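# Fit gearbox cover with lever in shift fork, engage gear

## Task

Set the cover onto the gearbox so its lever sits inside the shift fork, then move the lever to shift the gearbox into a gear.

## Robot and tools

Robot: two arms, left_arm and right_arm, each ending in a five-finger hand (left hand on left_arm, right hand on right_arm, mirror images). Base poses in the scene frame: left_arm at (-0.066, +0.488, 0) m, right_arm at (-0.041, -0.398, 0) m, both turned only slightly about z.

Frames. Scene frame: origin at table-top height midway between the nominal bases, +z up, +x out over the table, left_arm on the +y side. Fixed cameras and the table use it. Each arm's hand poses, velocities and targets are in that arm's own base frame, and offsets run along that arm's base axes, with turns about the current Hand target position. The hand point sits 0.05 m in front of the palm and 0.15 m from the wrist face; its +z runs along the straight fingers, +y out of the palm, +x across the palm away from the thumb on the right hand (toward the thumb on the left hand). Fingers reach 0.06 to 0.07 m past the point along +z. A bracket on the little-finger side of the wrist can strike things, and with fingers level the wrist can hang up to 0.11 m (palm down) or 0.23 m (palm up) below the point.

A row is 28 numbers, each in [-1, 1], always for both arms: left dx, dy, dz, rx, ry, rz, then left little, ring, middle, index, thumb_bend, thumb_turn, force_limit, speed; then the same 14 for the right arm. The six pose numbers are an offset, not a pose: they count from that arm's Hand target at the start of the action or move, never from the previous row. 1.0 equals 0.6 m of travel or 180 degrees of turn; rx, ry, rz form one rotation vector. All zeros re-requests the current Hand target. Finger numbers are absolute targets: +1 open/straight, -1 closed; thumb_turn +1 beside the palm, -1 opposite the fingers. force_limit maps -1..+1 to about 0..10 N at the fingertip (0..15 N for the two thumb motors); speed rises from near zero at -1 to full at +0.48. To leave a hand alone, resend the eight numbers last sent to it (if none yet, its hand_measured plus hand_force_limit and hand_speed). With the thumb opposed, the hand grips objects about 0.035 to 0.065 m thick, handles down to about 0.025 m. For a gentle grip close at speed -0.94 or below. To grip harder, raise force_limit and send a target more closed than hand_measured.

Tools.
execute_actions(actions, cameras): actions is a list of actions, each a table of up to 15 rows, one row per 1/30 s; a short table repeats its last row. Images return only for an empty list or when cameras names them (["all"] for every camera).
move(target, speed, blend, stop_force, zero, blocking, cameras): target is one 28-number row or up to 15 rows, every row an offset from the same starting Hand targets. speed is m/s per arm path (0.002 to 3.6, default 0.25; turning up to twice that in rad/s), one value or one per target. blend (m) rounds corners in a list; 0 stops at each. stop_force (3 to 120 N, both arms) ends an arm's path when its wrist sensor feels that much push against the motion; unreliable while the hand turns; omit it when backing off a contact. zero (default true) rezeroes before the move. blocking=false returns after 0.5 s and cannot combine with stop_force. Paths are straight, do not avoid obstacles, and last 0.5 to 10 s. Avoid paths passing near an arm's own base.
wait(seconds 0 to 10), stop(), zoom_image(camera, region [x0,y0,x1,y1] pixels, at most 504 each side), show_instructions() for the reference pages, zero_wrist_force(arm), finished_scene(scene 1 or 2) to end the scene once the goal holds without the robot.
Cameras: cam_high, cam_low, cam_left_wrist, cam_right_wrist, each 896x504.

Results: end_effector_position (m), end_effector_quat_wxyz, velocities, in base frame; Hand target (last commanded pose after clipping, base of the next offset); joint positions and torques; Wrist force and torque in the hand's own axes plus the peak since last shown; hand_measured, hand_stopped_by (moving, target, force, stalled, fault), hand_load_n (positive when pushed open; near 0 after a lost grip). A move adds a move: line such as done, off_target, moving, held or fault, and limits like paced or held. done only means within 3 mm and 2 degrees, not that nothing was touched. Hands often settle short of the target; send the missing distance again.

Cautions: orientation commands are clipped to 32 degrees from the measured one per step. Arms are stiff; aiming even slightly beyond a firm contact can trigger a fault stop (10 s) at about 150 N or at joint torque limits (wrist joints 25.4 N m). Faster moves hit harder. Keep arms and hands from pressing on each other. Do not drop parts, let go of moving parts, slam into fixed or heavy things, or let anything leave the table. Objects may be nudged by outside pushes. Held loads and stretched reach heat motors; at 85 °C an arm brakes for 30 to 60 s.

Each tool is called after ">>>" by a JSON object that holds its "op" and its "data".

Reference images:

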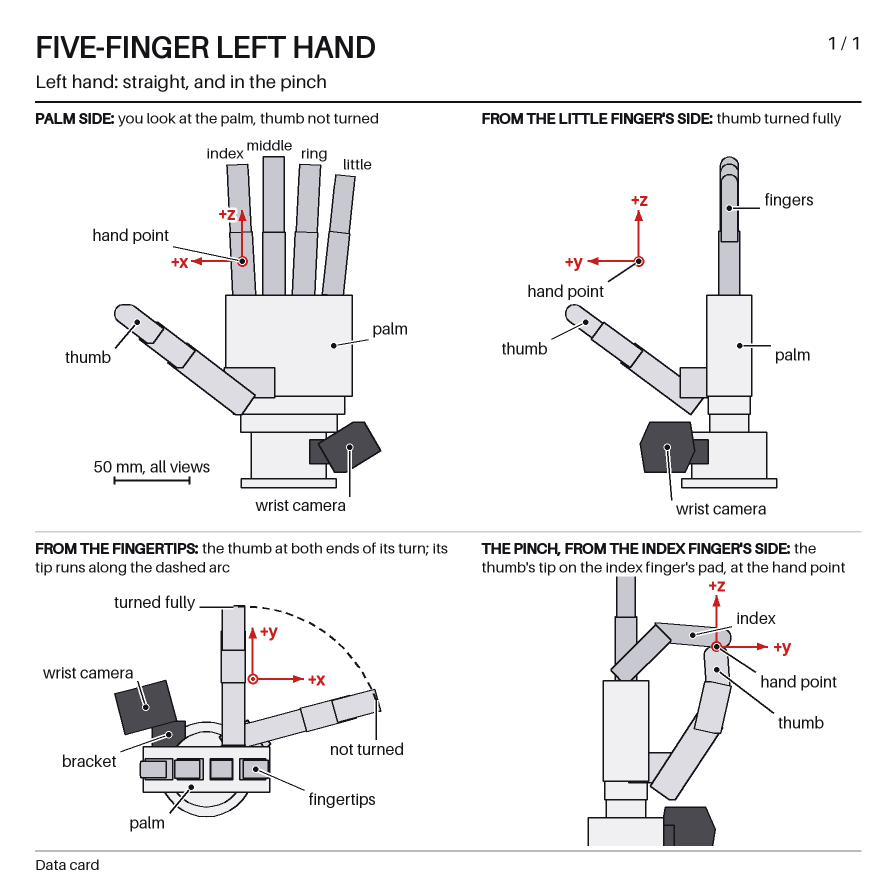

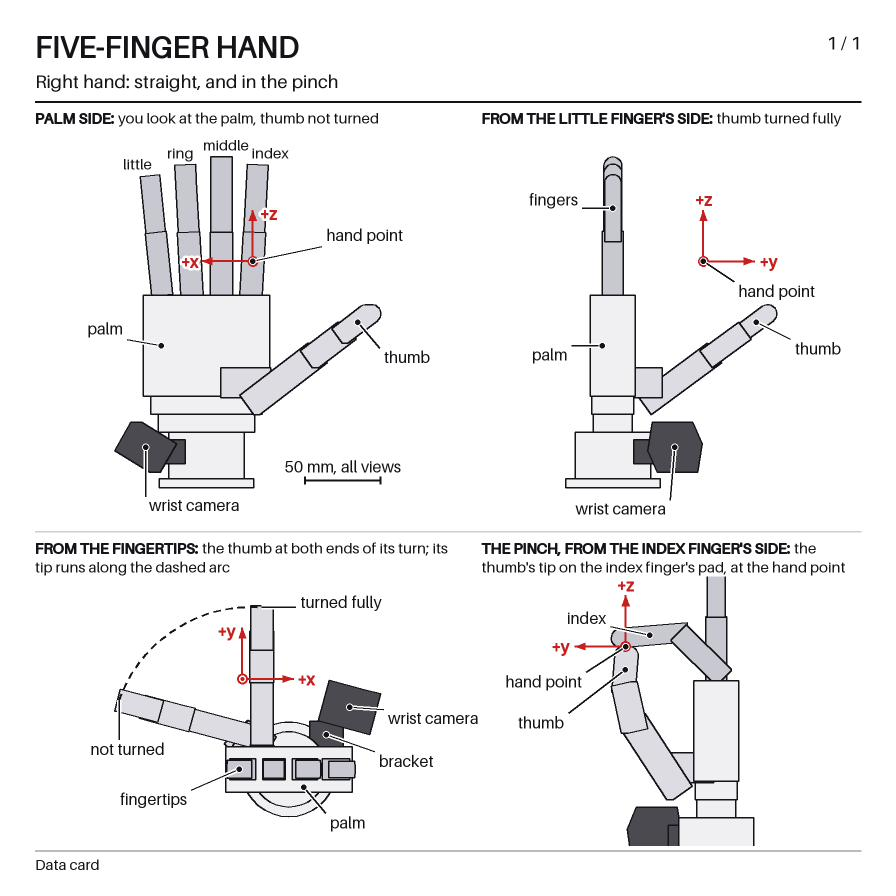

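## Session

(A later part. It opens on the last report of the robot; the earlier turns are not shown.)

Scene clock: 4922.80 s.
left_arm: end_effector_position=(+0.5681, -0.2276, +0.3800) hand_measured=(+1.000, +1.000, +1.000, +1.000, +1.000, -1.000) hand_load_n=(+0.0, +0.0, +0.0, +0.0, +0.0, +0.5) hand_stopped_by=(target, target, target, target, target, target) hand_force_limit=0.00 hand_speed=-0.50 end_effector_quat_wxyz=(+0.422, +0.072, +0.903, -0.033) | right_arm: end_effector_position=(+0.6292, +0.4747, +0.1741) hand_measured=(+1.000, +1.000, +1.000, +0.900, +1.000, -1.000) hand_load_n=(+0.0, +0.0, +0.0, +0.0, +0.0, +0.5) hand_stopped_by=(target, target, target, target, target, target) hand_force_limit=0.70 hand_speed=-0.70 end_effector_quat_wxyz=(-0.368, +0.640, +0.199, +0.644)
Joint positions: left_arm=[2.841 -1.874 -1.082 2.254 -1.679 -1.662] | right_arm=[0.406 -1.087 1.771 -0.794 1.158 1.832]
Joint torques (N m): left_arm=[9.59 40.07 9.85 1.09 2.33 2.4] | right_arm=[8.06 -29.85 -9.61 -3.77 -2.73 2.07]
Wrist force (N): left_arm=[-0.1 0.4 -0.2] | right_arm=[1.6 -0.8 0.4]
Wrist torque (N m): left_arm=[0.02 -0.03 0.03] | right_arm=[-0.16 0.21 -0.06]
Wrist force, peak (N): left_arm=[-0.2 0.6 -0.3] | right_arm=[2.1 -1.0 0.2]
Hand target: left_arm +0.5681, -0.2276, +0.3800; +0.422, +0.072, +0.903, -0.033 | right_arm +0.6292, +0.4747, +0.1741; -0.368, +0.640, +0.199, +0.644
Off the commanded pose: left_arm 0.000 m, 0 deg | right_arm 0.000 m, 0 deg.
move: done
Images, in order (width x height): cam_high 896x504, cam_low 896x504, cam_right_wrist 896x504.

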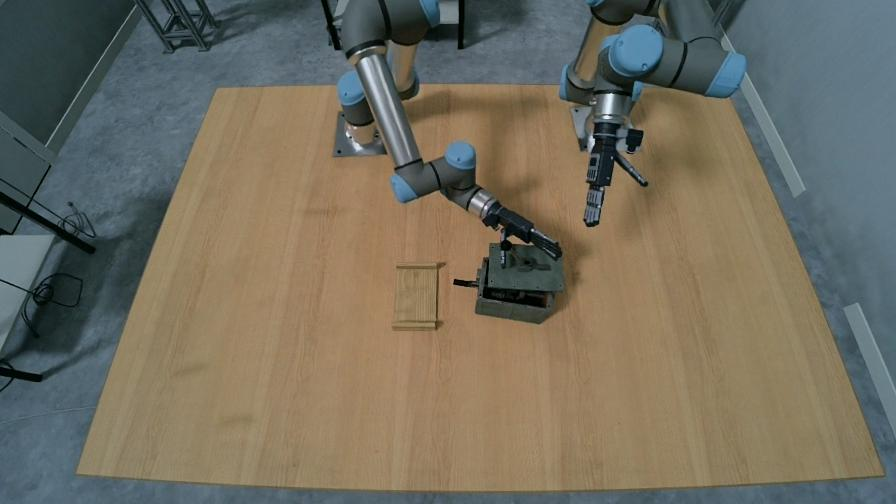

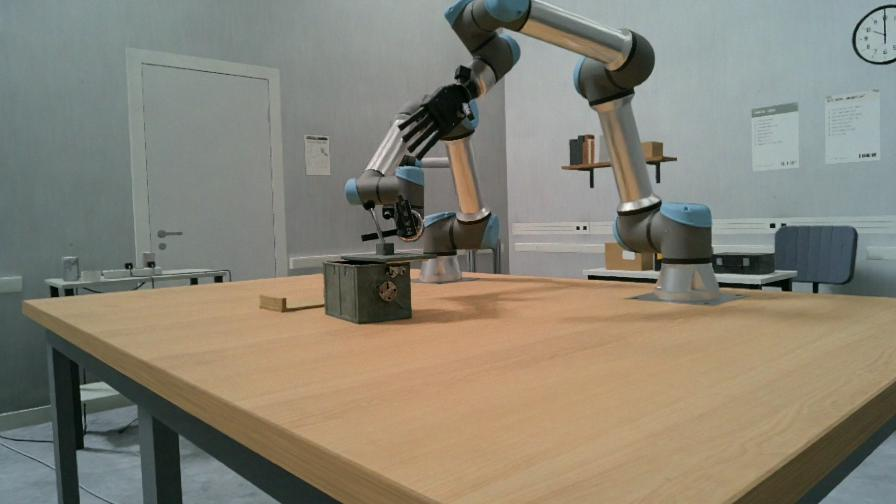

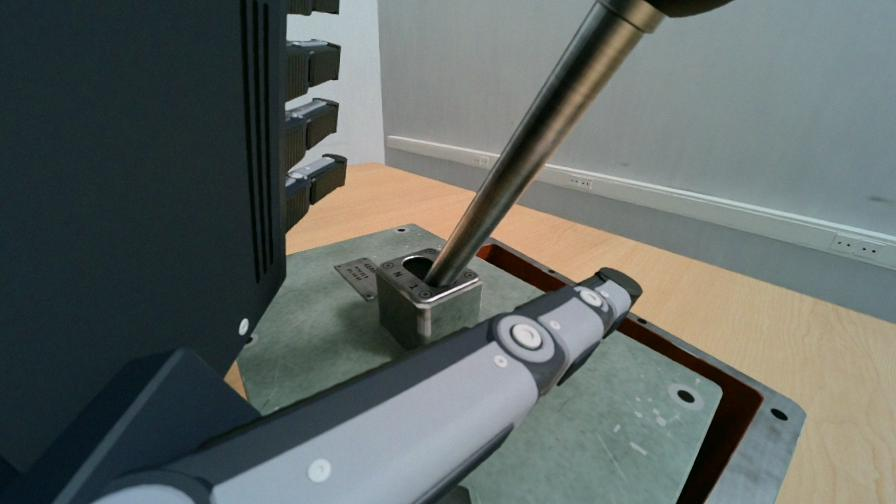

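>>> {"op": "move", "data": {"target": [0,0,0,0,0,0, 1,1,1,1,1,-1,0,-0.5, -0.01,-0.0057,-0.0317,0,0,0, 1,1,1,0.85,0.5,-1,0.7,-0.8], "speed": 0.03, "stop_force": 3, "cameras": ["cam_right_wrist", "cam_high", "cam_low"]}}

>>> {"op": "zoom_image", "data": {"camera": "cam_low", "region": [310, 190, 430, 300]}}

Scene clock: 4937.97 s.
left_arm: end_effector_position=(+0.5681, -0.2276, +0.3800) hand_measured=(+1.000, +1.000, +1.000, +1.000, +1.000, -1.000) hand_load_n=(+0.0, +0.0, +0.0, +0.0, +0.0, +0.5) hand_stopped_by=(target, target, target, target, target, target) hand_force_limit=0.00 hand_speed=-0.50 end_effector_quat_wxyz=(+0.422, +0.072, +0.903, -0.033) | right_arm: end_effector_position=(+0.6232, +0.4713, +0.1550) hand_measured=(+1.000, +1.000, +1.000, +0.850, +0.500, -1.000) hand_load_n=(+0.0, +0.0, +0.0, +0.0, +0.0, +0.5) hand_stopped_by=(target, target, target, target, target, target) hand_force_limit=0.70 hand_speed=-0.80 end_effector_quat_wxyz=(-0.368, +0.640, +0.199, +0.644)
Joint positions: left_arm=[2.841 -1.874 -1.082 2.254 -1.679 -1.662] | right_arm=[0.405 -1.07 1.806 -0.846 1.157 1.832]
Joint torques (N m): left_arm=[10.36 40.03 9.7 1 2.3 2.4] | right_arm=[-12.38 -28.97 -8.73 -3.48 -2.52 2.19]
Wrist force (N): left_arm=[-0.1 0.5 -0.4] | right_arm=[1.7 -0.7 0.4]
Wrist torque (N m): left_arm=[0.04 -0.02 0.01] | right_arm=[-0.17 0.17 -0.05]
Wrist force, peak (N): left_arm=[-0.1 0.6 -0.4] | right_arm=[2.0 -0.9 0.5]
Hand target: left_arm +0.5681, -0.2276, +0.3800; +0.422, +0.072, +0.903, -0.033 | right_arm +0.6232, +0.4713, +0.1550; -0.368, +0.640, +0.199, +0.644
Off the commanded pose: left_arm 0.000 m, 0 deg | right_arm 0.000 m, 0 deg.
move: done
Images, in order (width x height): cam_high 896x504, cam_low 896x504, cam_right_wrist 896x504.

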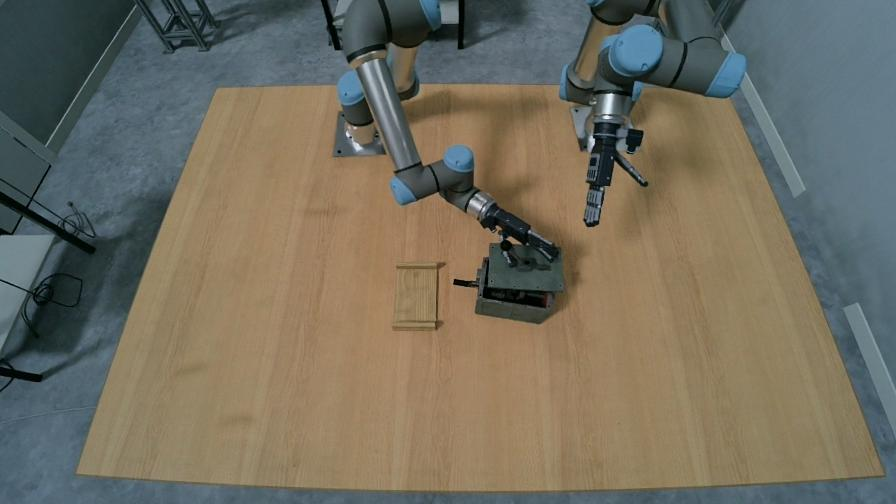

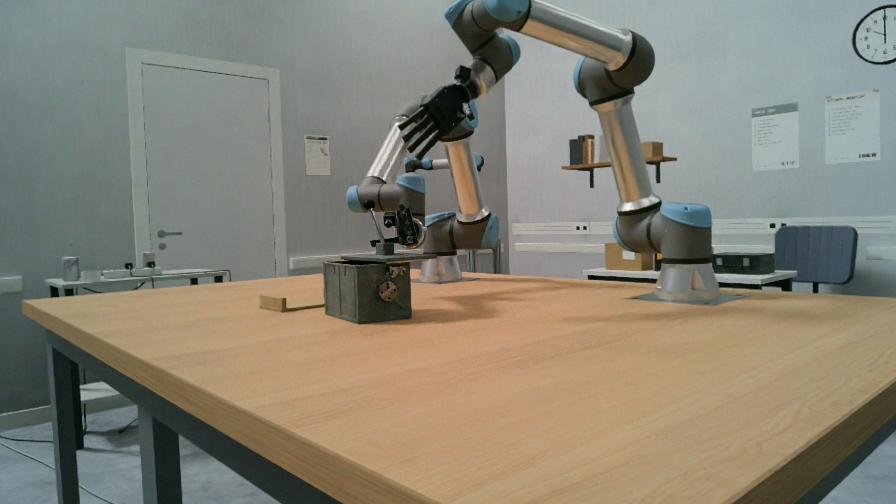

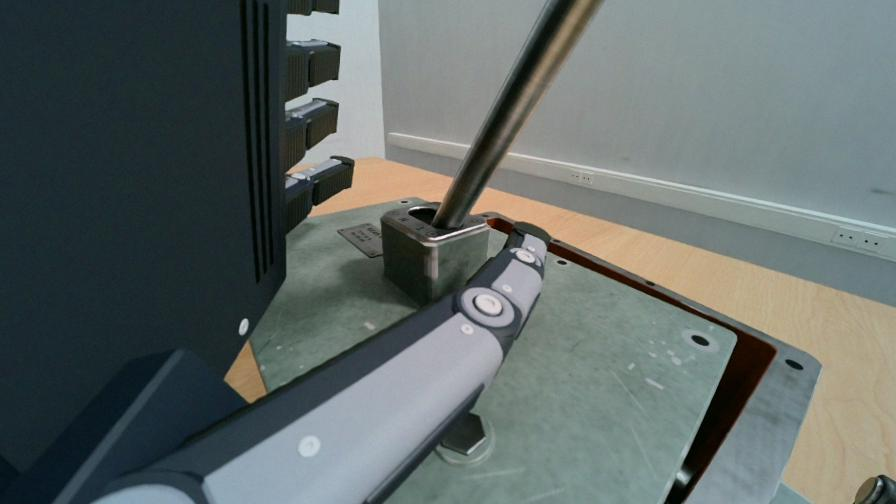

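Scaled by 4.200 from the camera's 896x504 image, which has a finer 1280x720 frame.

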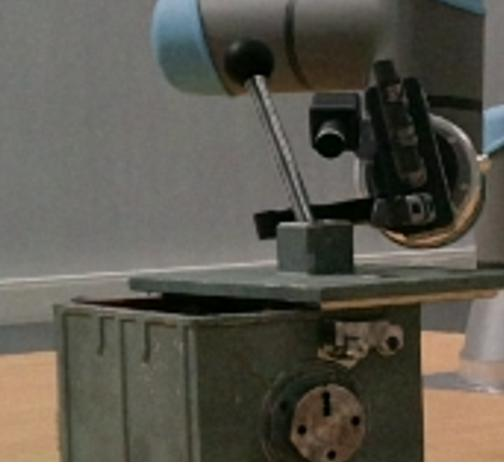

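>>> {"op": "move", "data": {"target": [0,0,0,0,0,0, 1,1,1,1,1,-1,0,-0.5, 0,0,-0.01,0,0,0, 1,1,1,0.85,0.5,-1,0.7,-0.8], "speed": 0.015, "stop_force": 3, "cameras": ["cam_right_wrist"]}}

Scene clock: 4949.87 s.
left_arm: end_effector_position=(+0.5681, -0.2276, +0.3800) hand_measured=(+1.000, +1.000, +1.000, +1.000, +1.000, -1.000) hand_load_n=(+0.0, +0.0, +0.0, +0.0, +0.0, +0.5) hand_stopped_by=(target, target, target, target, target, target) hand_force_limit=0.00 hand_speed=-0.50 end_effector_quat_wxyz=(+0.422, +0.072, +0.903, -0.033) | right_arm: end_effector_position=(+0.6232, +0.4713, +0.1490) hand_measured=(+1.000, +1.000, +1.000, +0.850, +0.500, -1.000) hand_load_n=(+0.0, +0.0, +0.0, +0.0, +0.0, +0.5) hand_stopped_by=(target, target, target, target, target, target) hand_force_limit=0.70 hand_speed=-0.80 end_effector_quat_wxyz=(-0.368, +0.640, +0.199, +0.644)
Joint positions: left_arm=[2.841 -1.874 -1.082 2.254 -1.679 -1.662] | right_arm=[0.405 -1.06 1.81 -0.86 1.157 1.832]
Joint torques (N m): left_arm=[10.14 40.36 9.8 1.03 2.28 2.31] | right_arm=[-11.06 -31.77 -8.16 -3.74 -2.84 1.79]
Wrist force (N): left_arm=[-0.2 0.2 0.1] | right_arm=[1.5 -0.8 0.3]
Wrist torque (N m): left_arm=[-0.03 0.01 0.02] | right_arm=[-0.17 0.21 -0.07]
Wrist force, peak (N): left_arm=[-0.2 0.5 -0.5] | right_arm=[2.0 -1.0 0.4]
Hand target: left_arm +0.5681, -0.2276, +0.3800; +0.422, +0.072, +0.903, -0.033 | right_arm +0.6232, +0.4713, +0.1490; -0.368, +0.640, +0.199, +0.644
Off the commanded pose: left_arm 0.000 m, 0 deg | right_arm 0.000 m, 0 deg.
move: done
Images, in order (width x height): cam_right_wrist 896x504.

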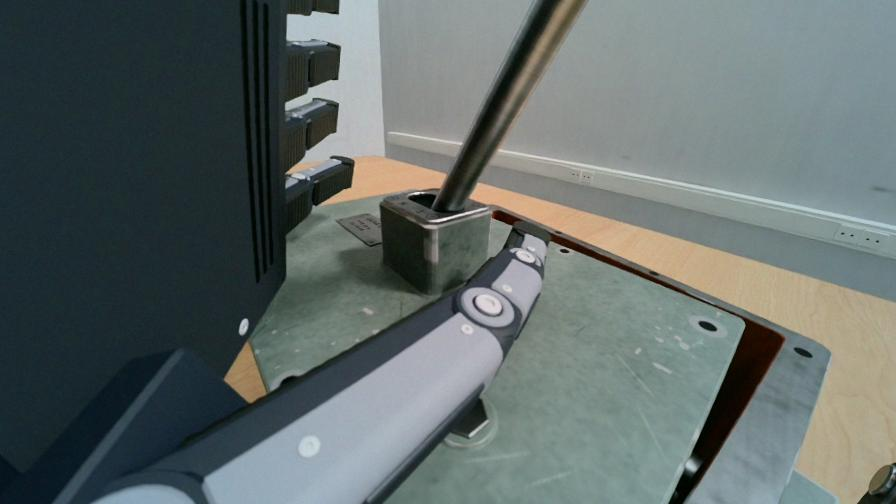

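>>> {"op": "move", "data": {"target": [0,0,0,0,0,0, 1,1,1,1,1,-1,0,-0.5, 0,0,0,0,0,0, 1,1,1,0.0,-0.1,-1,-0.7,-0.8], "speed": 0.05, "cameras": ["cam_right_wrist"]}}

>>> {"op": "move", "data": {"target": [0,0,0,0,0,0, 1,1,1,1,1,-1,0,-0.5, 0,0,0,0,0,0, 1,1,1,-0.5,-0.1,-1,0.5,-0.9], "speed": 0.05}}

>>> {"op": "move", "data": {"target": [0,0,0,0,0,0, 1,1,1,1,1,-1,0,-0.5, 0,0,0,0,0,0, 1,1,1,-0.5,-0.5,-1,0.8,-0.9], "speed": 0.05, "cameras": ["cam_right_wrist", "cam_high"]}}

Scene clock: 4963.60 s.
left_arm: end_effector_position=(+0.5681, -0.2276, +0.3800) hand_measured=(+1.000, +1.000, +1.000, +1.000, +1.000, -1.000) hand_load_n=(+0.0, +0.0, +0.0, +0.0, +0.0, +0.0) hand_stopped_by=(target, target, target, target, target, target) hand_force_limit=0.00 hand_speed=-0.50 end_effector_quat_wxyz=(+0.422, +0.072, +0.903, -0.033) | right_arm: end_effector_position=(+0.6232, +0.4713, +0.1490) hand_measured=(+1.000, +1.000, +1.000, +0.186, +0.254, -1.000) hand_load_n=(+0.0, +0.0, +0.0, +2.5, +2.0, +0.0) hand_stopped_by=(target, target, target, force, force, target) hand_force_limit=-0.70 hand_speed=-0.80 end_effector_quat_wxyz=(-0.368, +0.640, +0.199, +0.644)
Joint positions: left_arm=[2.841 -1.874 -1.082 2.254 -1.679 -1.662] | right_arm=[0.404 -1.06 1.81 -0.86 1.157 1.832]
Joint torques (N m): left_arm=[9.49 40.15 9.96 0.98 2.37 2.4] | right_arm=[-7.49 -31.82 -10.16 -3.01 -1.92 1.51]
Wrist force (N): left_arm=[-0.1 0.3 -0.2] | right_arm=[2.3 -0.7 -0.1]
Wrist torque (N m): left_arm=[0.00 -0.02 0.02] | right_arm=[-0.18 0.20 -0.04]
Wrist force, peak (N): left_arm=[0.0 0.6 -0.5] | right_arm=[2.5 -2.2 0.1]
Hand target: left_arm +0.5681, -0.2276, +0.3800; +0.422, +0.072, +0.903, -0.033 | right_arm +0.6232, +0.4713, +0.1490; -0.368, +0.640, +0.199, +0.644
Off the commanded pose: left_arm 0.000 m, 0 deg | right_arm 0.000 m, 0 deg.
move: done
Images, in order (width x height): cam_right_wrist 896x504.

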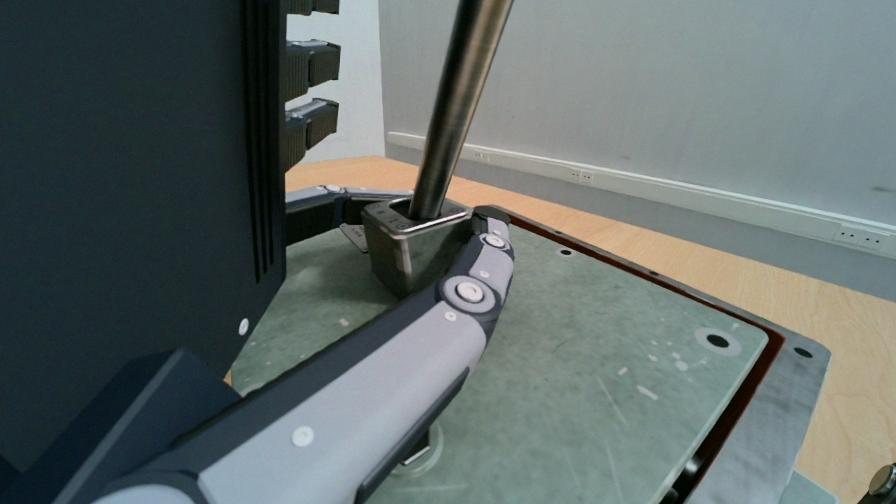

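Scene clock: 4964.10 s.
left_arm: end_effector_position=(+0.5681, -0.2276, +0.3800) hand_measured=(+1.000, +1.000, +1.000, +1.000, +1.000, -1.000) hand_load_n=(+0.0, +0.0, +0.0, +0.0, +0.0, +0.0) hand_stopped_by=(target, target, target, target, target, target) hand_force_limit=0.00 hand_speed=-0.50 end_effector_quat_wxyz=(+0.422, +0.072, +0.903, -0.033) | right_arm: end_effector_position=(+0.6232, +0.4713, +0.1490) hand_measured=(+1.000, +1.000, +1.000, +0.170, +0.254, -1.000) hand_load_n=(+0.0, +0.0, +0.0, +9.0, +4.5, -0.5) hand_stopped_by=(target, target, target, force, force, target) hand_force_limit=0.50 hand_speed=-0.90 end_effector_quat_wxyz=(-0.368, +0.640, +0.199, +0.644)
Joint positions: left_arm=[2.841 -1.874 -1.082 2.254 -1.679 -1.662] | right_arm=[0.404 -1.06 1.81 -0.86 1.157 1.832]
Joint torques (N m): left_arm=[9.59 40.93 9.99 1.05 2.32 2.24] | right_arm=[-5.23 -33.25 -8.25 -1.91 -0.43 1.61]
Wrist force (N): left_arm=[-0.1 0.4 -0.3] | right_arm=[3.2 -2.0 0.4]
Wrist torque (N m): left_arm=[0.03 -0.03 0.02] | right_arm=[-0.25 0.28 -0.06]
Wrist force, peak (N): left_arm=[-0.1 0.4 -0.3] | right_arm=[3.6 -3.6 1.6]
Hand target: left_arm +0.5681, -0.2276, +0.3800; +0.422, +0.072, +0.903, -0.033 | right_arm +0.6232, +0.4713, +0.1490; -0.368, +0.640, +0.199, +0.644
Off the commanded pose: left_arm 0.000 m, 0 deg | right_arm 0.000 m, 0 deg.
move: done

Scene clock: 4964.60 s.
left_arm: end_effector_position=(+0.5681, -0.2276, +0.3800) hand_measured=(+1.000, +1.000, +1.000, +1.000, +1.000, -1.000) hand_load_n=(+0.0, +0.0, +0.0, +0.0, +0.0, +0.5) hand_stopped_by=(target, target, target, target, target, target) hand_force_limit=0.00 hand_speed=-0.50 end_effector_quat_wxyz=(+0.422, +0.072, +0.903, -0.033) | right_arm: end_effector_position=(+0.6232, +0.4713, +0.1490) hand_measured=(+1.000, +1.000, +1.000, +0.170, +0.232, -1.000) hand_load_n=(+0.0, +0.0, +0.0, +11.5, +13.5, +0.5) hand_stopped_by=(target, target, target, force, force, target) hand_force_limit=0.80 hand_speed=-0.90 end_effector_quat_wxyz=(-0.368, +0.640, +0.199, +0.644)
Joint positions: left_arm=[2.841 -1.874 -1.082 2.254 -1.679 -1.662] | right_arm=[0.404 -1.06 1.81 -0.86 1.157 1.832]
Joint torques (N m): left_arm=[9.93 40.13 10.68 0.98 2.28 2.31] | right_arm=[-5.02 -33.68 -10.64 -1.24 0.86 1.76]
Wrist force (N): left_arm=[0.1 0.3 -0.2] | right_arm=[2.4 -0.8 -0.4]
Wrist torque (N m): left_arm=[-0.01 -0.05 0.03] | right_arm=[-0.10 0.24 -0.03]
Wrist force, peak (N): left_arm=[0.0 0.5 -0.4] | right_arm=[4.4 -2.8 0.7]
Hand target: left_arm +0.5681, -0.2276, +0.3800; +0.422, +0.072, +0.903, -0.033 | right_arm +0.6232, +0.4713, +0.1490; -0.368, +0.640, +0.199, +0.644
Off the commanded pose: left_arm 0.000 m, 0 deg | right_arm 0.000 m, 0 deg.
move: done
Images, in order (width x height): cam_high 896x504, cam_right_wrist 896x504.

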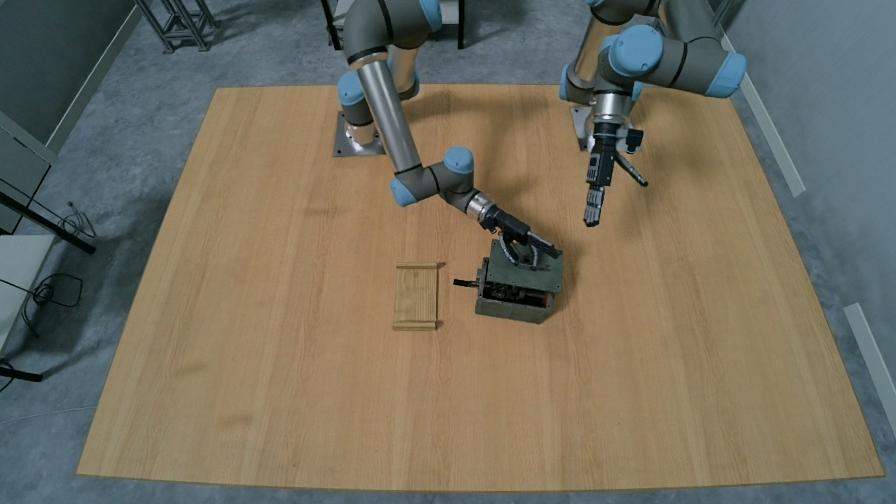

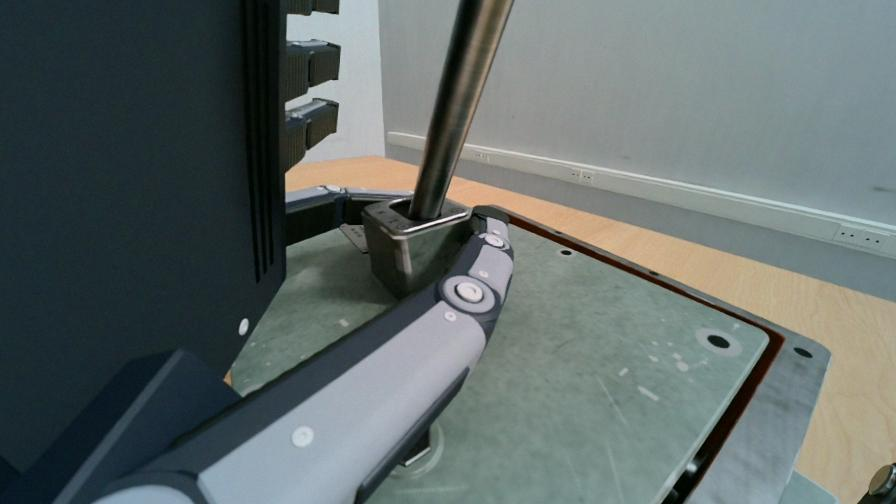

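>>> {"op": "move", "data": {"target": [0.0065,-0.375,-0.025,0,0,0, 1,1,1,1,1,-1,0,-0.5, 0,0,0,0,0,0, 1,1,1,-0.5,-0.5,-1,0.8,-0.9], "speed": 0.15, "cameras": ["cam_left_wrist", "cam_right_wrist"]}}

Scene clock: 4989.10 s.
left_arm: end_effector_position=(+0.5716, -0.4521, +0.3646) hand_measured=(+1.000, +1.000, +1.000, +1.000, +1.000, -1.000) hand_load_n=(+0.0, +0.0, +0.0, +0.0, +0.0, +0.0) hand_stopped_by=(target, target, target, target, target, target) hand_force_limit=0.00 hand_speed=-0.50 end_effector_quat_wxyz=(+0.424, +0.073, +0.902, -0.035) | right_arm: end_effector_position=(+0.6232, +0.4713, +0.1490) hand_measured=(+1.000, +1.000, +1.000, +0.170, +0.232, -1.000) hand_load_n=(+0.0, +0.0, +0.0, +11.5, +14.0, +0.0) hand_stopped_by=(target, target, target, force, force, target) hand_force_limit=0.80 hand_speed=-0.90 end_effector_quat_wxyz=(-0.368, +0.640, +0.199, +0.644)
Joint positions: left_arm=[2.467 -2.509 -0.077 1.826 -1.957 -1.916] | right_arm=[0.405 -1.06 1.81 -0.86 1.157 1.832]
Joint torques (N m): left_arm=[-10.64 40.05 27.37 -1.76 -2.7 -1.79] | right_arm=[5.88 -41.72 -18.34 0.43 2.56 1.58]
Wrist force (N): left_arm=[-0.1 0.3 0.1] | right_arm=[2.2 -0.9 -0.5]
Wrist torque (N m): left_arm=[-0.04 -0.05 0.20] | right_arm=[-0.14 0.24 -0.04]
Wrist force, peak (N): left_arm=[0.0 1.5 -0.3] | right_arm=[2.9 -1.3 -0.3]
Hand target: left_arm +0.5720, -0.4526, +0.3650; +0.422, +0.072, +0.903, -0.033 | right_arm +0.6232, +0.4713, +0.1490; -0.368, +0.640, +0.199, +0.644
Off the commanded pose: left_arm 0.001 m, 0 deg | right_arm 0.000 m, 0 deg.
move: done
Images, in order (width x height): cam_left_wrist 896x504, cam_right_wrist 896x504.

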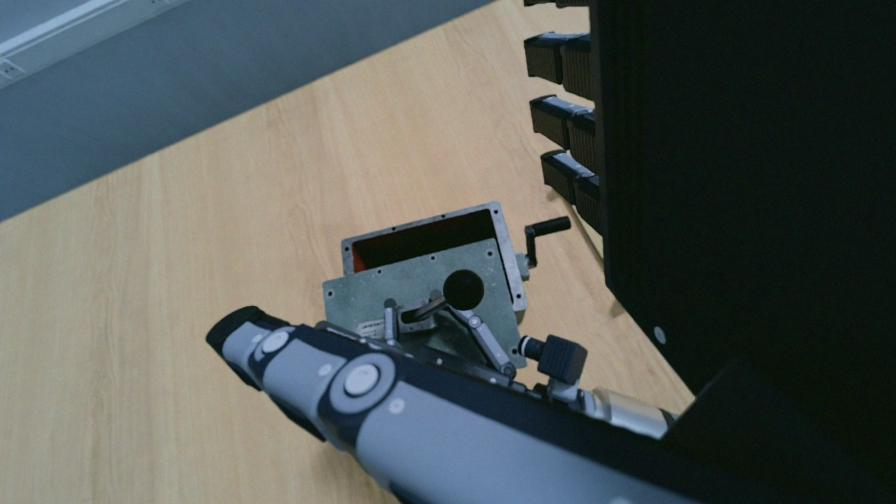

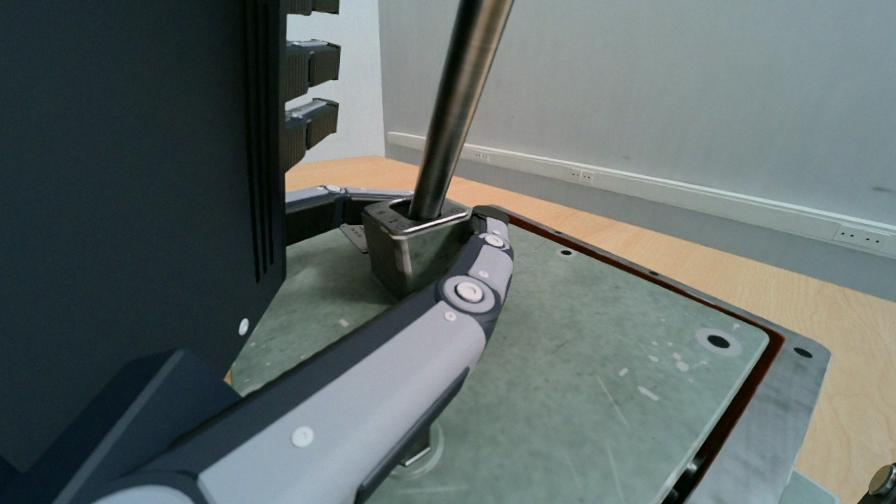

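>>> {"op": "move", "data": {"target": [[-0.03,0.03,0.1,0,0,0, 1,1,1,1,1,-1,0,-0.5, 0,0,0,0,0,0, 1,1,1,-0.5,-0.5,-1,0.8,-0.9],[-0.07,0.254,0.1,-0.483,0.1345,-0.0564, 1,1,1,1,1,-1,0,-0.5, 0,0,0,0,0,0, 1,1,1,-0.5,-0.5,-1,0.8,-0.9]], "speed": 0.25, "blend": 0.03, "cameras": ["cam_left_wrist", "cam_high", "cam_low"]}}

Scene clock: 5064.43 s.
left_arm: end_effector_position=(+0.5300, -0.3002, +0.4250) hand_measured=(+1.000, +1.000, +1.000, +1.000, +1.000, -1.000) hand_load_n=(+0.0, +0.0, +0.0, +0.0, +0.0, +0.0) hand_stopped_by=(target, target, target, target, target, target) hand_force_limit=0.00 hand_speed=-0.50 end_effector_quat_wxyz=(+0.171, -0.171, +0.686, -0.686) | right_arm: end_effector_position=(+0.6232, +0.4713, +0.1490) hand_measured=(+1.000, +1.000, +1.000, +0.170, +0.232, -1.000) hand_load_n=(+0.0, +0.0, +0.0, +11.5, +13.5, +0.5) hand_stopped_by=(target, target, target, force, force, target) hand_force_limit=0.80 hand_speed=-0.90 end_effector_quat_wxyz=(-0.368, +0.640, +0.199, +0.644)
Joint positions: left_arm=[3.3 -1.645 -1.501 3.148 -0.33 -3.144] | right_arm=[0.405 -1.06 1.81 -0.86 1.157 1.832]
Joint torques (N m): left_arm=[10.21 32.18 10.78 2.23 -2.36 -1.63] | right_arm=[6.07 -46.71 -26.7 0.41 2.41 1.66]
Wrist force (N): left_arm=[-2.1 1.2 -1.8] | right_arm=[2.6 -0.9 -0.2]
Wrist torque (N m): left_arm=[0.21 0.20 0.16] | right_arm=[-0.12 0.20 -0.02]
Wrist force, peak (N): left_arm=[-2.3 1.3 -2.2] | right_arm=[2.9 -1.1 -0.3]
Hand target: left_arm +0.5300, -0.3002, +0.4250; +0.171, -0.171, +0.686, -0.686 | right_arm +0.6232, +0.4713, +0.1490; -0.368, +0.640, +0.199, +0.644
Off the commanded pose: left_arm 0.000 m, 0 deg | right_arm 0.000 m, 0 deg.
elbow stopped short (left arm): the move would have taken joint 3 (elbow) straighter than the controller allows.
move: done
Images, in order (width x height): cam_high 896x504, cam_low 896x504, cam_left_wrist 896x504.

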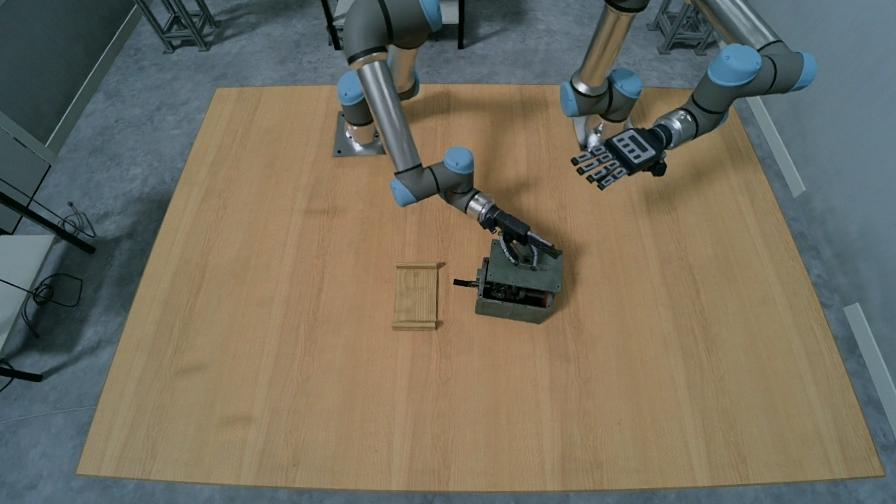

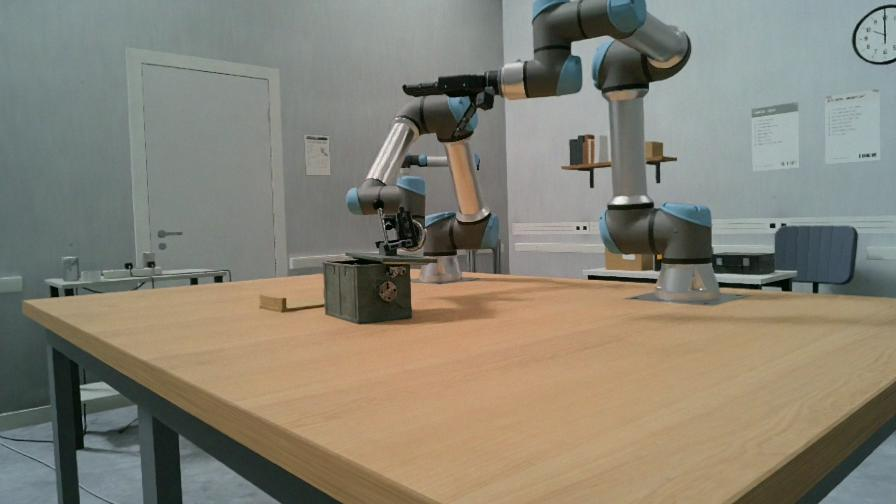

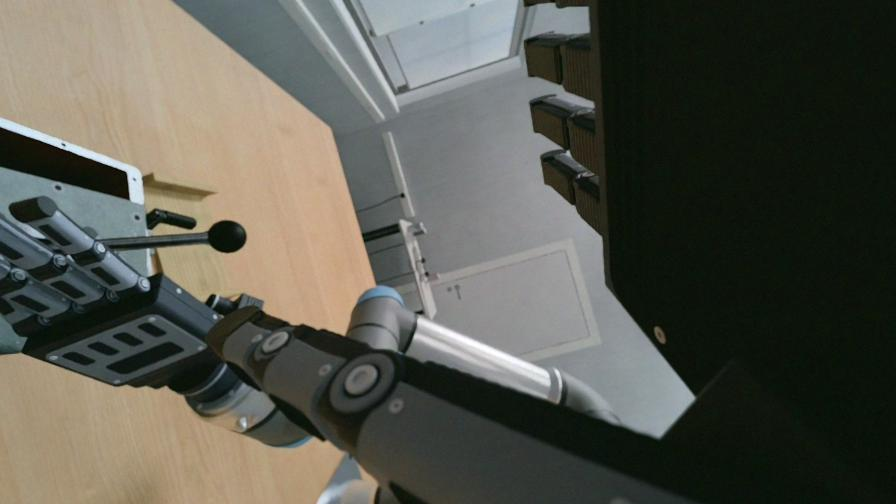

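>>> {"op": "execute_actions", "data": {"actions": [], "cameras": ["all"]}}

Scene clock: 5119.13 s.
left_arm: end_effector_position=(+0.5300, -0.3002, +0.4250) hand_measured=(+1.000, +1.000, +1.000, +1.000, +1.000, -1.000) hand_load_n=(+0.0, +0.0, +0.0, +0.0, +0.0, +0.0) hand_stopped_by=(target, target, target, target, target, target) hand_force_limit=0.00 hand_speed=-0.50 end_effector_quat_wxyz=(+0.171, -0.171, +0.686, -0.686) | right_arm: end_effector_position=(+0.6232, +0.4713, +0.1490) hand_measured=(+1.000, +1.000, +1.000, +0.170, +0.232, -1.000) hand_load_n=(+0.0, +0.0, +0.0, +11.5, +14.0, +0.5) hand_stopped_by=(target, target, target, force, force, target) hand_force_limit=0.80 hand_speed=-0.90 end_effector_quat_wxyz=(-0.368, +0.640, +0.199, +0.644)
Joint positions: left_arm=[3.3 -1.645 -1.501 3.148 -0.33 -3.145] | right_arm=[0.405 -1.06 1.81 -0.86 1.157 1.832]
Joint velocities: within noise
Joint torques (N m): left_arm=[10.11 32.78 11 1.95 -2.32 -1.85] | right_arm=[6.02 -47.85 -25.32 0.53 2.73 1.71]
Wrist force (N): left_arm=[-1.9 1.3 -2.0] | right_arm=[2.3 -0.9 -0.4]
Wrist torque (N m): left_arm=[0.22 0.18 0.16] | right_arm=[-0.13 0.22 -0.04]
Wrist force, peak (N): left_arm=[-2.0 1.5 -2.1] | right_arm=[3.0 -1.1 -0.3]
Hand target: left_arm +0.5300, -0.3002, +0.4250; +0.171, -0.171, +0.686, -0.686 | right_arm +0.6232, +0.4713, +0.1490; -0.368, +0.640, +0.199, +0.644
Off the commanded pose: left_arm 0.000 m, 0 deg | right_arm 0.000 m, 0 deg.

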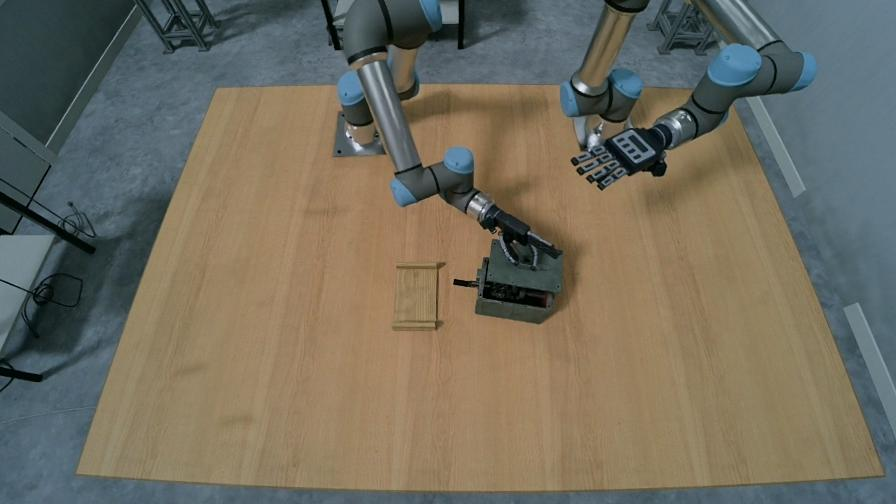

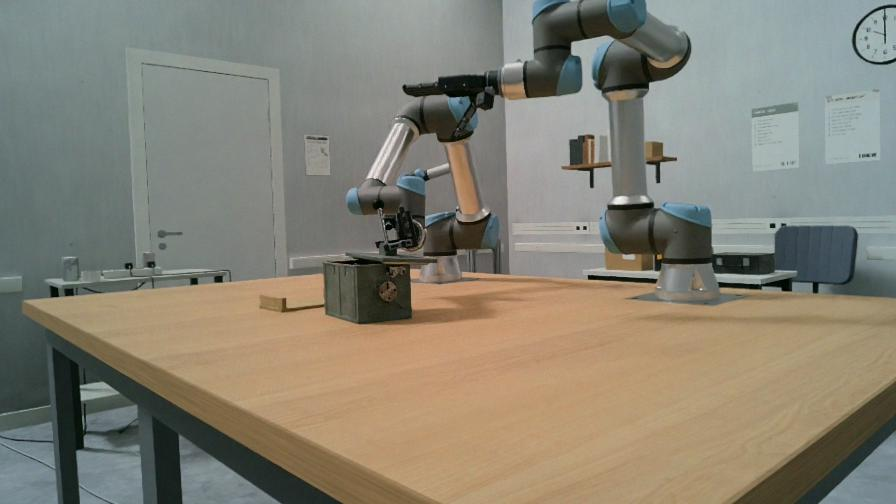

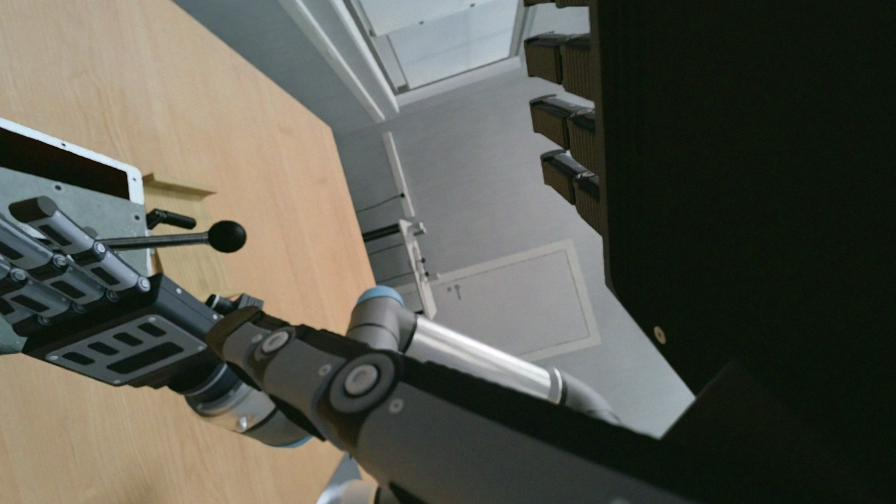

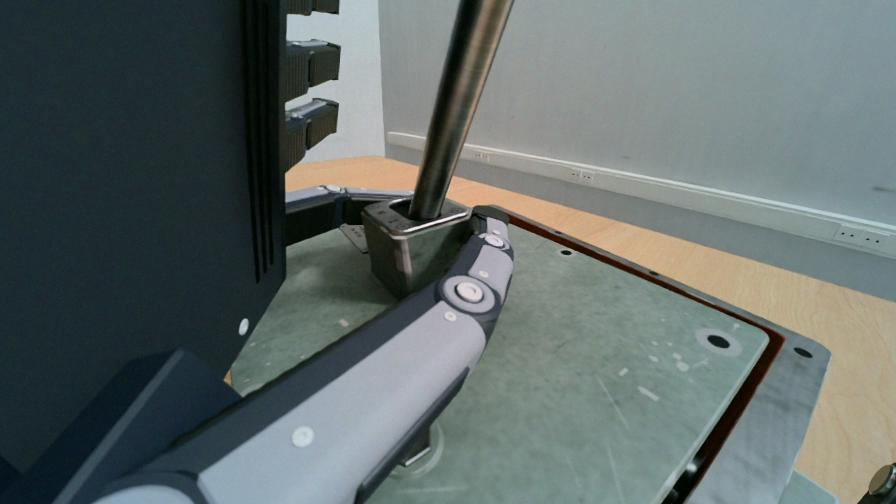

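>>> {"op": "zoom_image", "data": {"camera": "cam_high", "region": [440, 190, 600, 330]}}

>>> {"op": "zoom_image", "data": {"camera": "cam_left_wrist", "region": [0, 100, 300, 360]}}

>>> {"op": "zoom_image", "data": {"camera": "cam_low", "region": [300, 160, 480, 340]}}

Scaled by 3.150 from the camera's 896x504 image, which has a finer 1280x720 frame.

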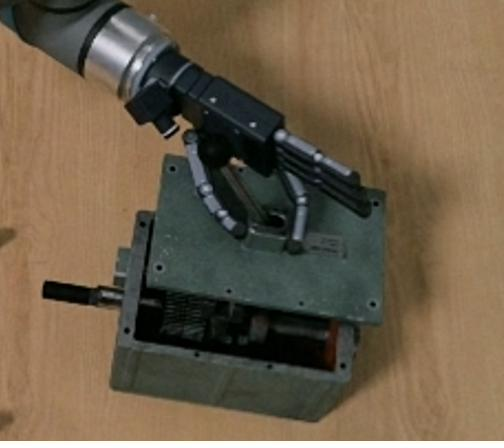

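Scaled by 1.680 from the camera's 896x504 image, which has a finer 1280x720 frame.

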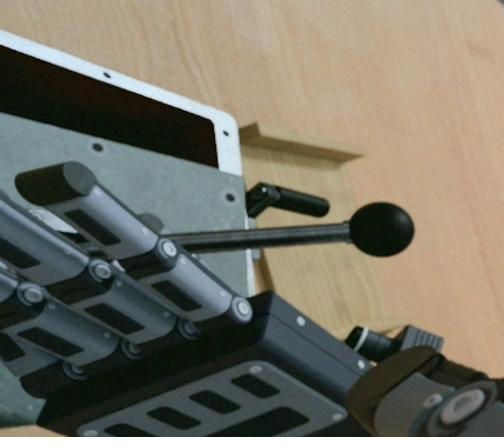

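Scaled by 2.800 from the camera's 896x504 image, which has a finer 1280x720 frame.

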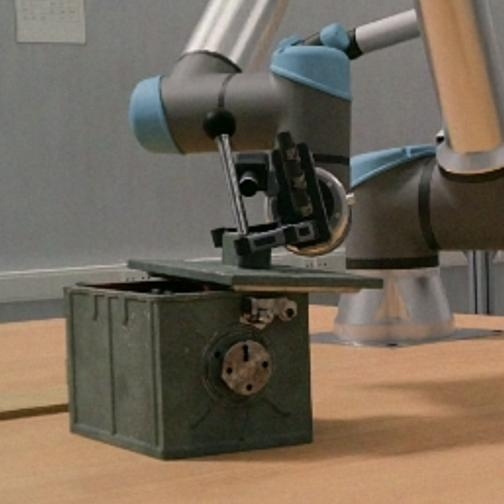

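>>> {"op": "move", "data": {"target": [[0,0,0,0,0,0,0,0,0,0,1,1,0,-0.5,0,0,0,0,0,0,1,1,1,-0.5,-0.5,-1,0.8,-0.9],[0.1283,-0.2647,-0.075,0,0,0,0,0,0,0,1,1,0,-0.5,0,0,0,0,0,0,1,1,1,-0.5,-0.5,-1,0.8,-0.9]], "speed": 0.15, "cameras": ["cam_left_wrist","cam_low","cam_high"]}}

Scene clock: 5241.07 s.
left_arm: end_effector_position=(+0.6069, -0.4589, +0.3800) hand_measured=(+0.000, +0.000, +0.000, +0.000, +1.000, +1.000) hand_load_n=(+0.0, +0.0, +0.0, +0.0, +0.0, -0.5) hand_stopped_by=(target, target, target, target, target, target) hand_force_limit=0.00 hand_speed=-0.50 end_effector_quat_wxyz=(+0.171, -0.171, +0.686, -0.686) | right_arm: end_effector_position=(+0.6232, +0.4713, +0.1490) hand_measured=(+1.000, +1.000, +1.000, +0.170, +0.232, -1.000) hand_load_n=(+0.0, +0.0, +0.0, +11.5, +14.0, +0.5) hand_stopped_by=(target, target, target, force, force, target) hand_force_limit=0.80 hand_speed=-0.90 end_effector_quat_wxyz=(-0.368, +0.640, +0.199, +0.644)
Joint positions: left_arm=[2.972 -1.944 -1.245 3.191 -0.658 -3.144] | right_arm=[0.405 -1.06 1.81 -0.86 1.157 1.832]
Joint torques (N m): left_arm=[-10.31 28.23 30.69 -0.38 -2.3 2.47] | right_arm=[7.04 -47 -27.22 0.42 2.64 1.41]
Wrist force (N): left_arm=[-1.7 1.1 -2.1] | right_arm=[2.6 -0.8 -0.3]
Wrist torque (N m): left_arm=[0.20 0.14 0.02] | right_arm=[-0.10 0.24 -0.03]
Wrist force, peak (N): left_arm=[-2.3 1.2 -2.6] | right_arm=[2.9 -1.3 -0.4]
Hand target: left_arm +0.6070, -0.4590, +0.3800; +0.171, -0.171, +0.686, -0.686 | right_arm +0.6232, +0.4713, +0.1490; -0.368, +0.640, +0.199, +0.644
Off the commanded pose: left_arm 0.000 m, 0 deg | right_arm 0.000 m, 0 deg.
move: done
Images, in order (width x height): cam_high 896x504, cam_low 896x504, cam_left_wrist 896x504.

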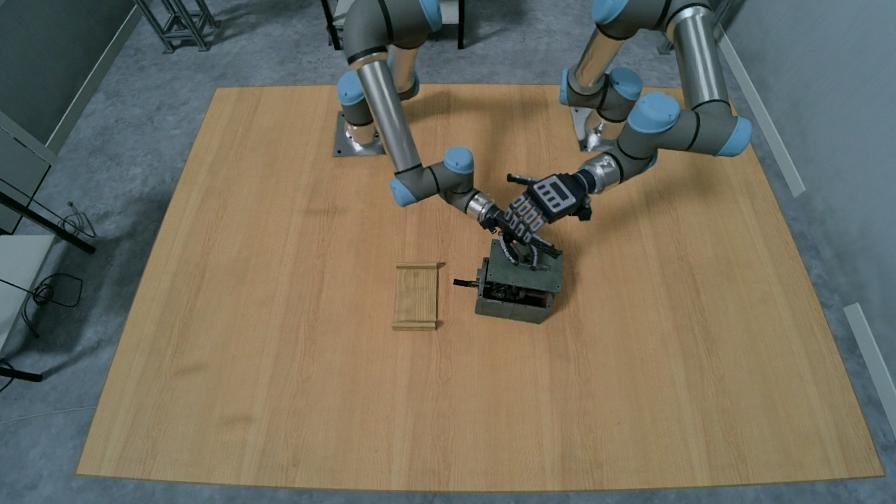

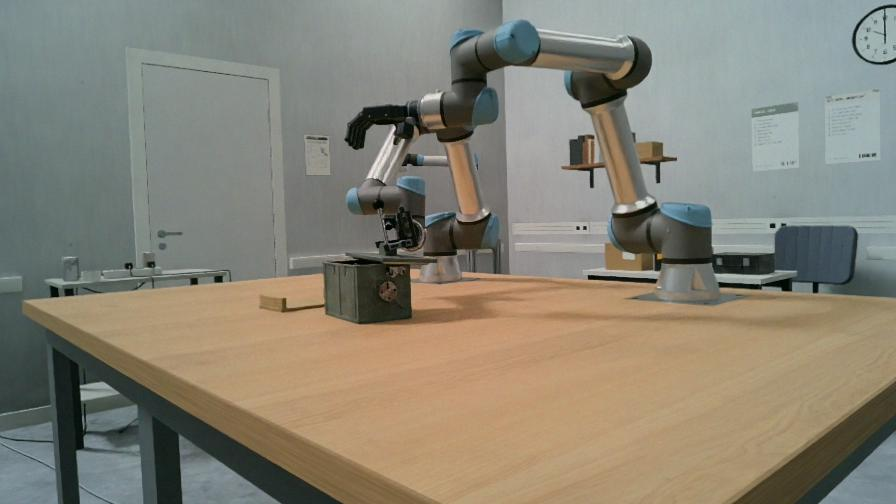

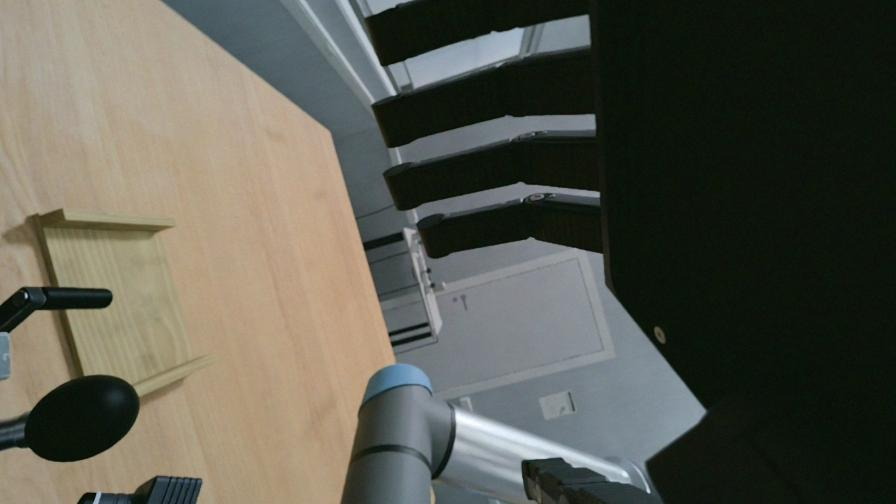

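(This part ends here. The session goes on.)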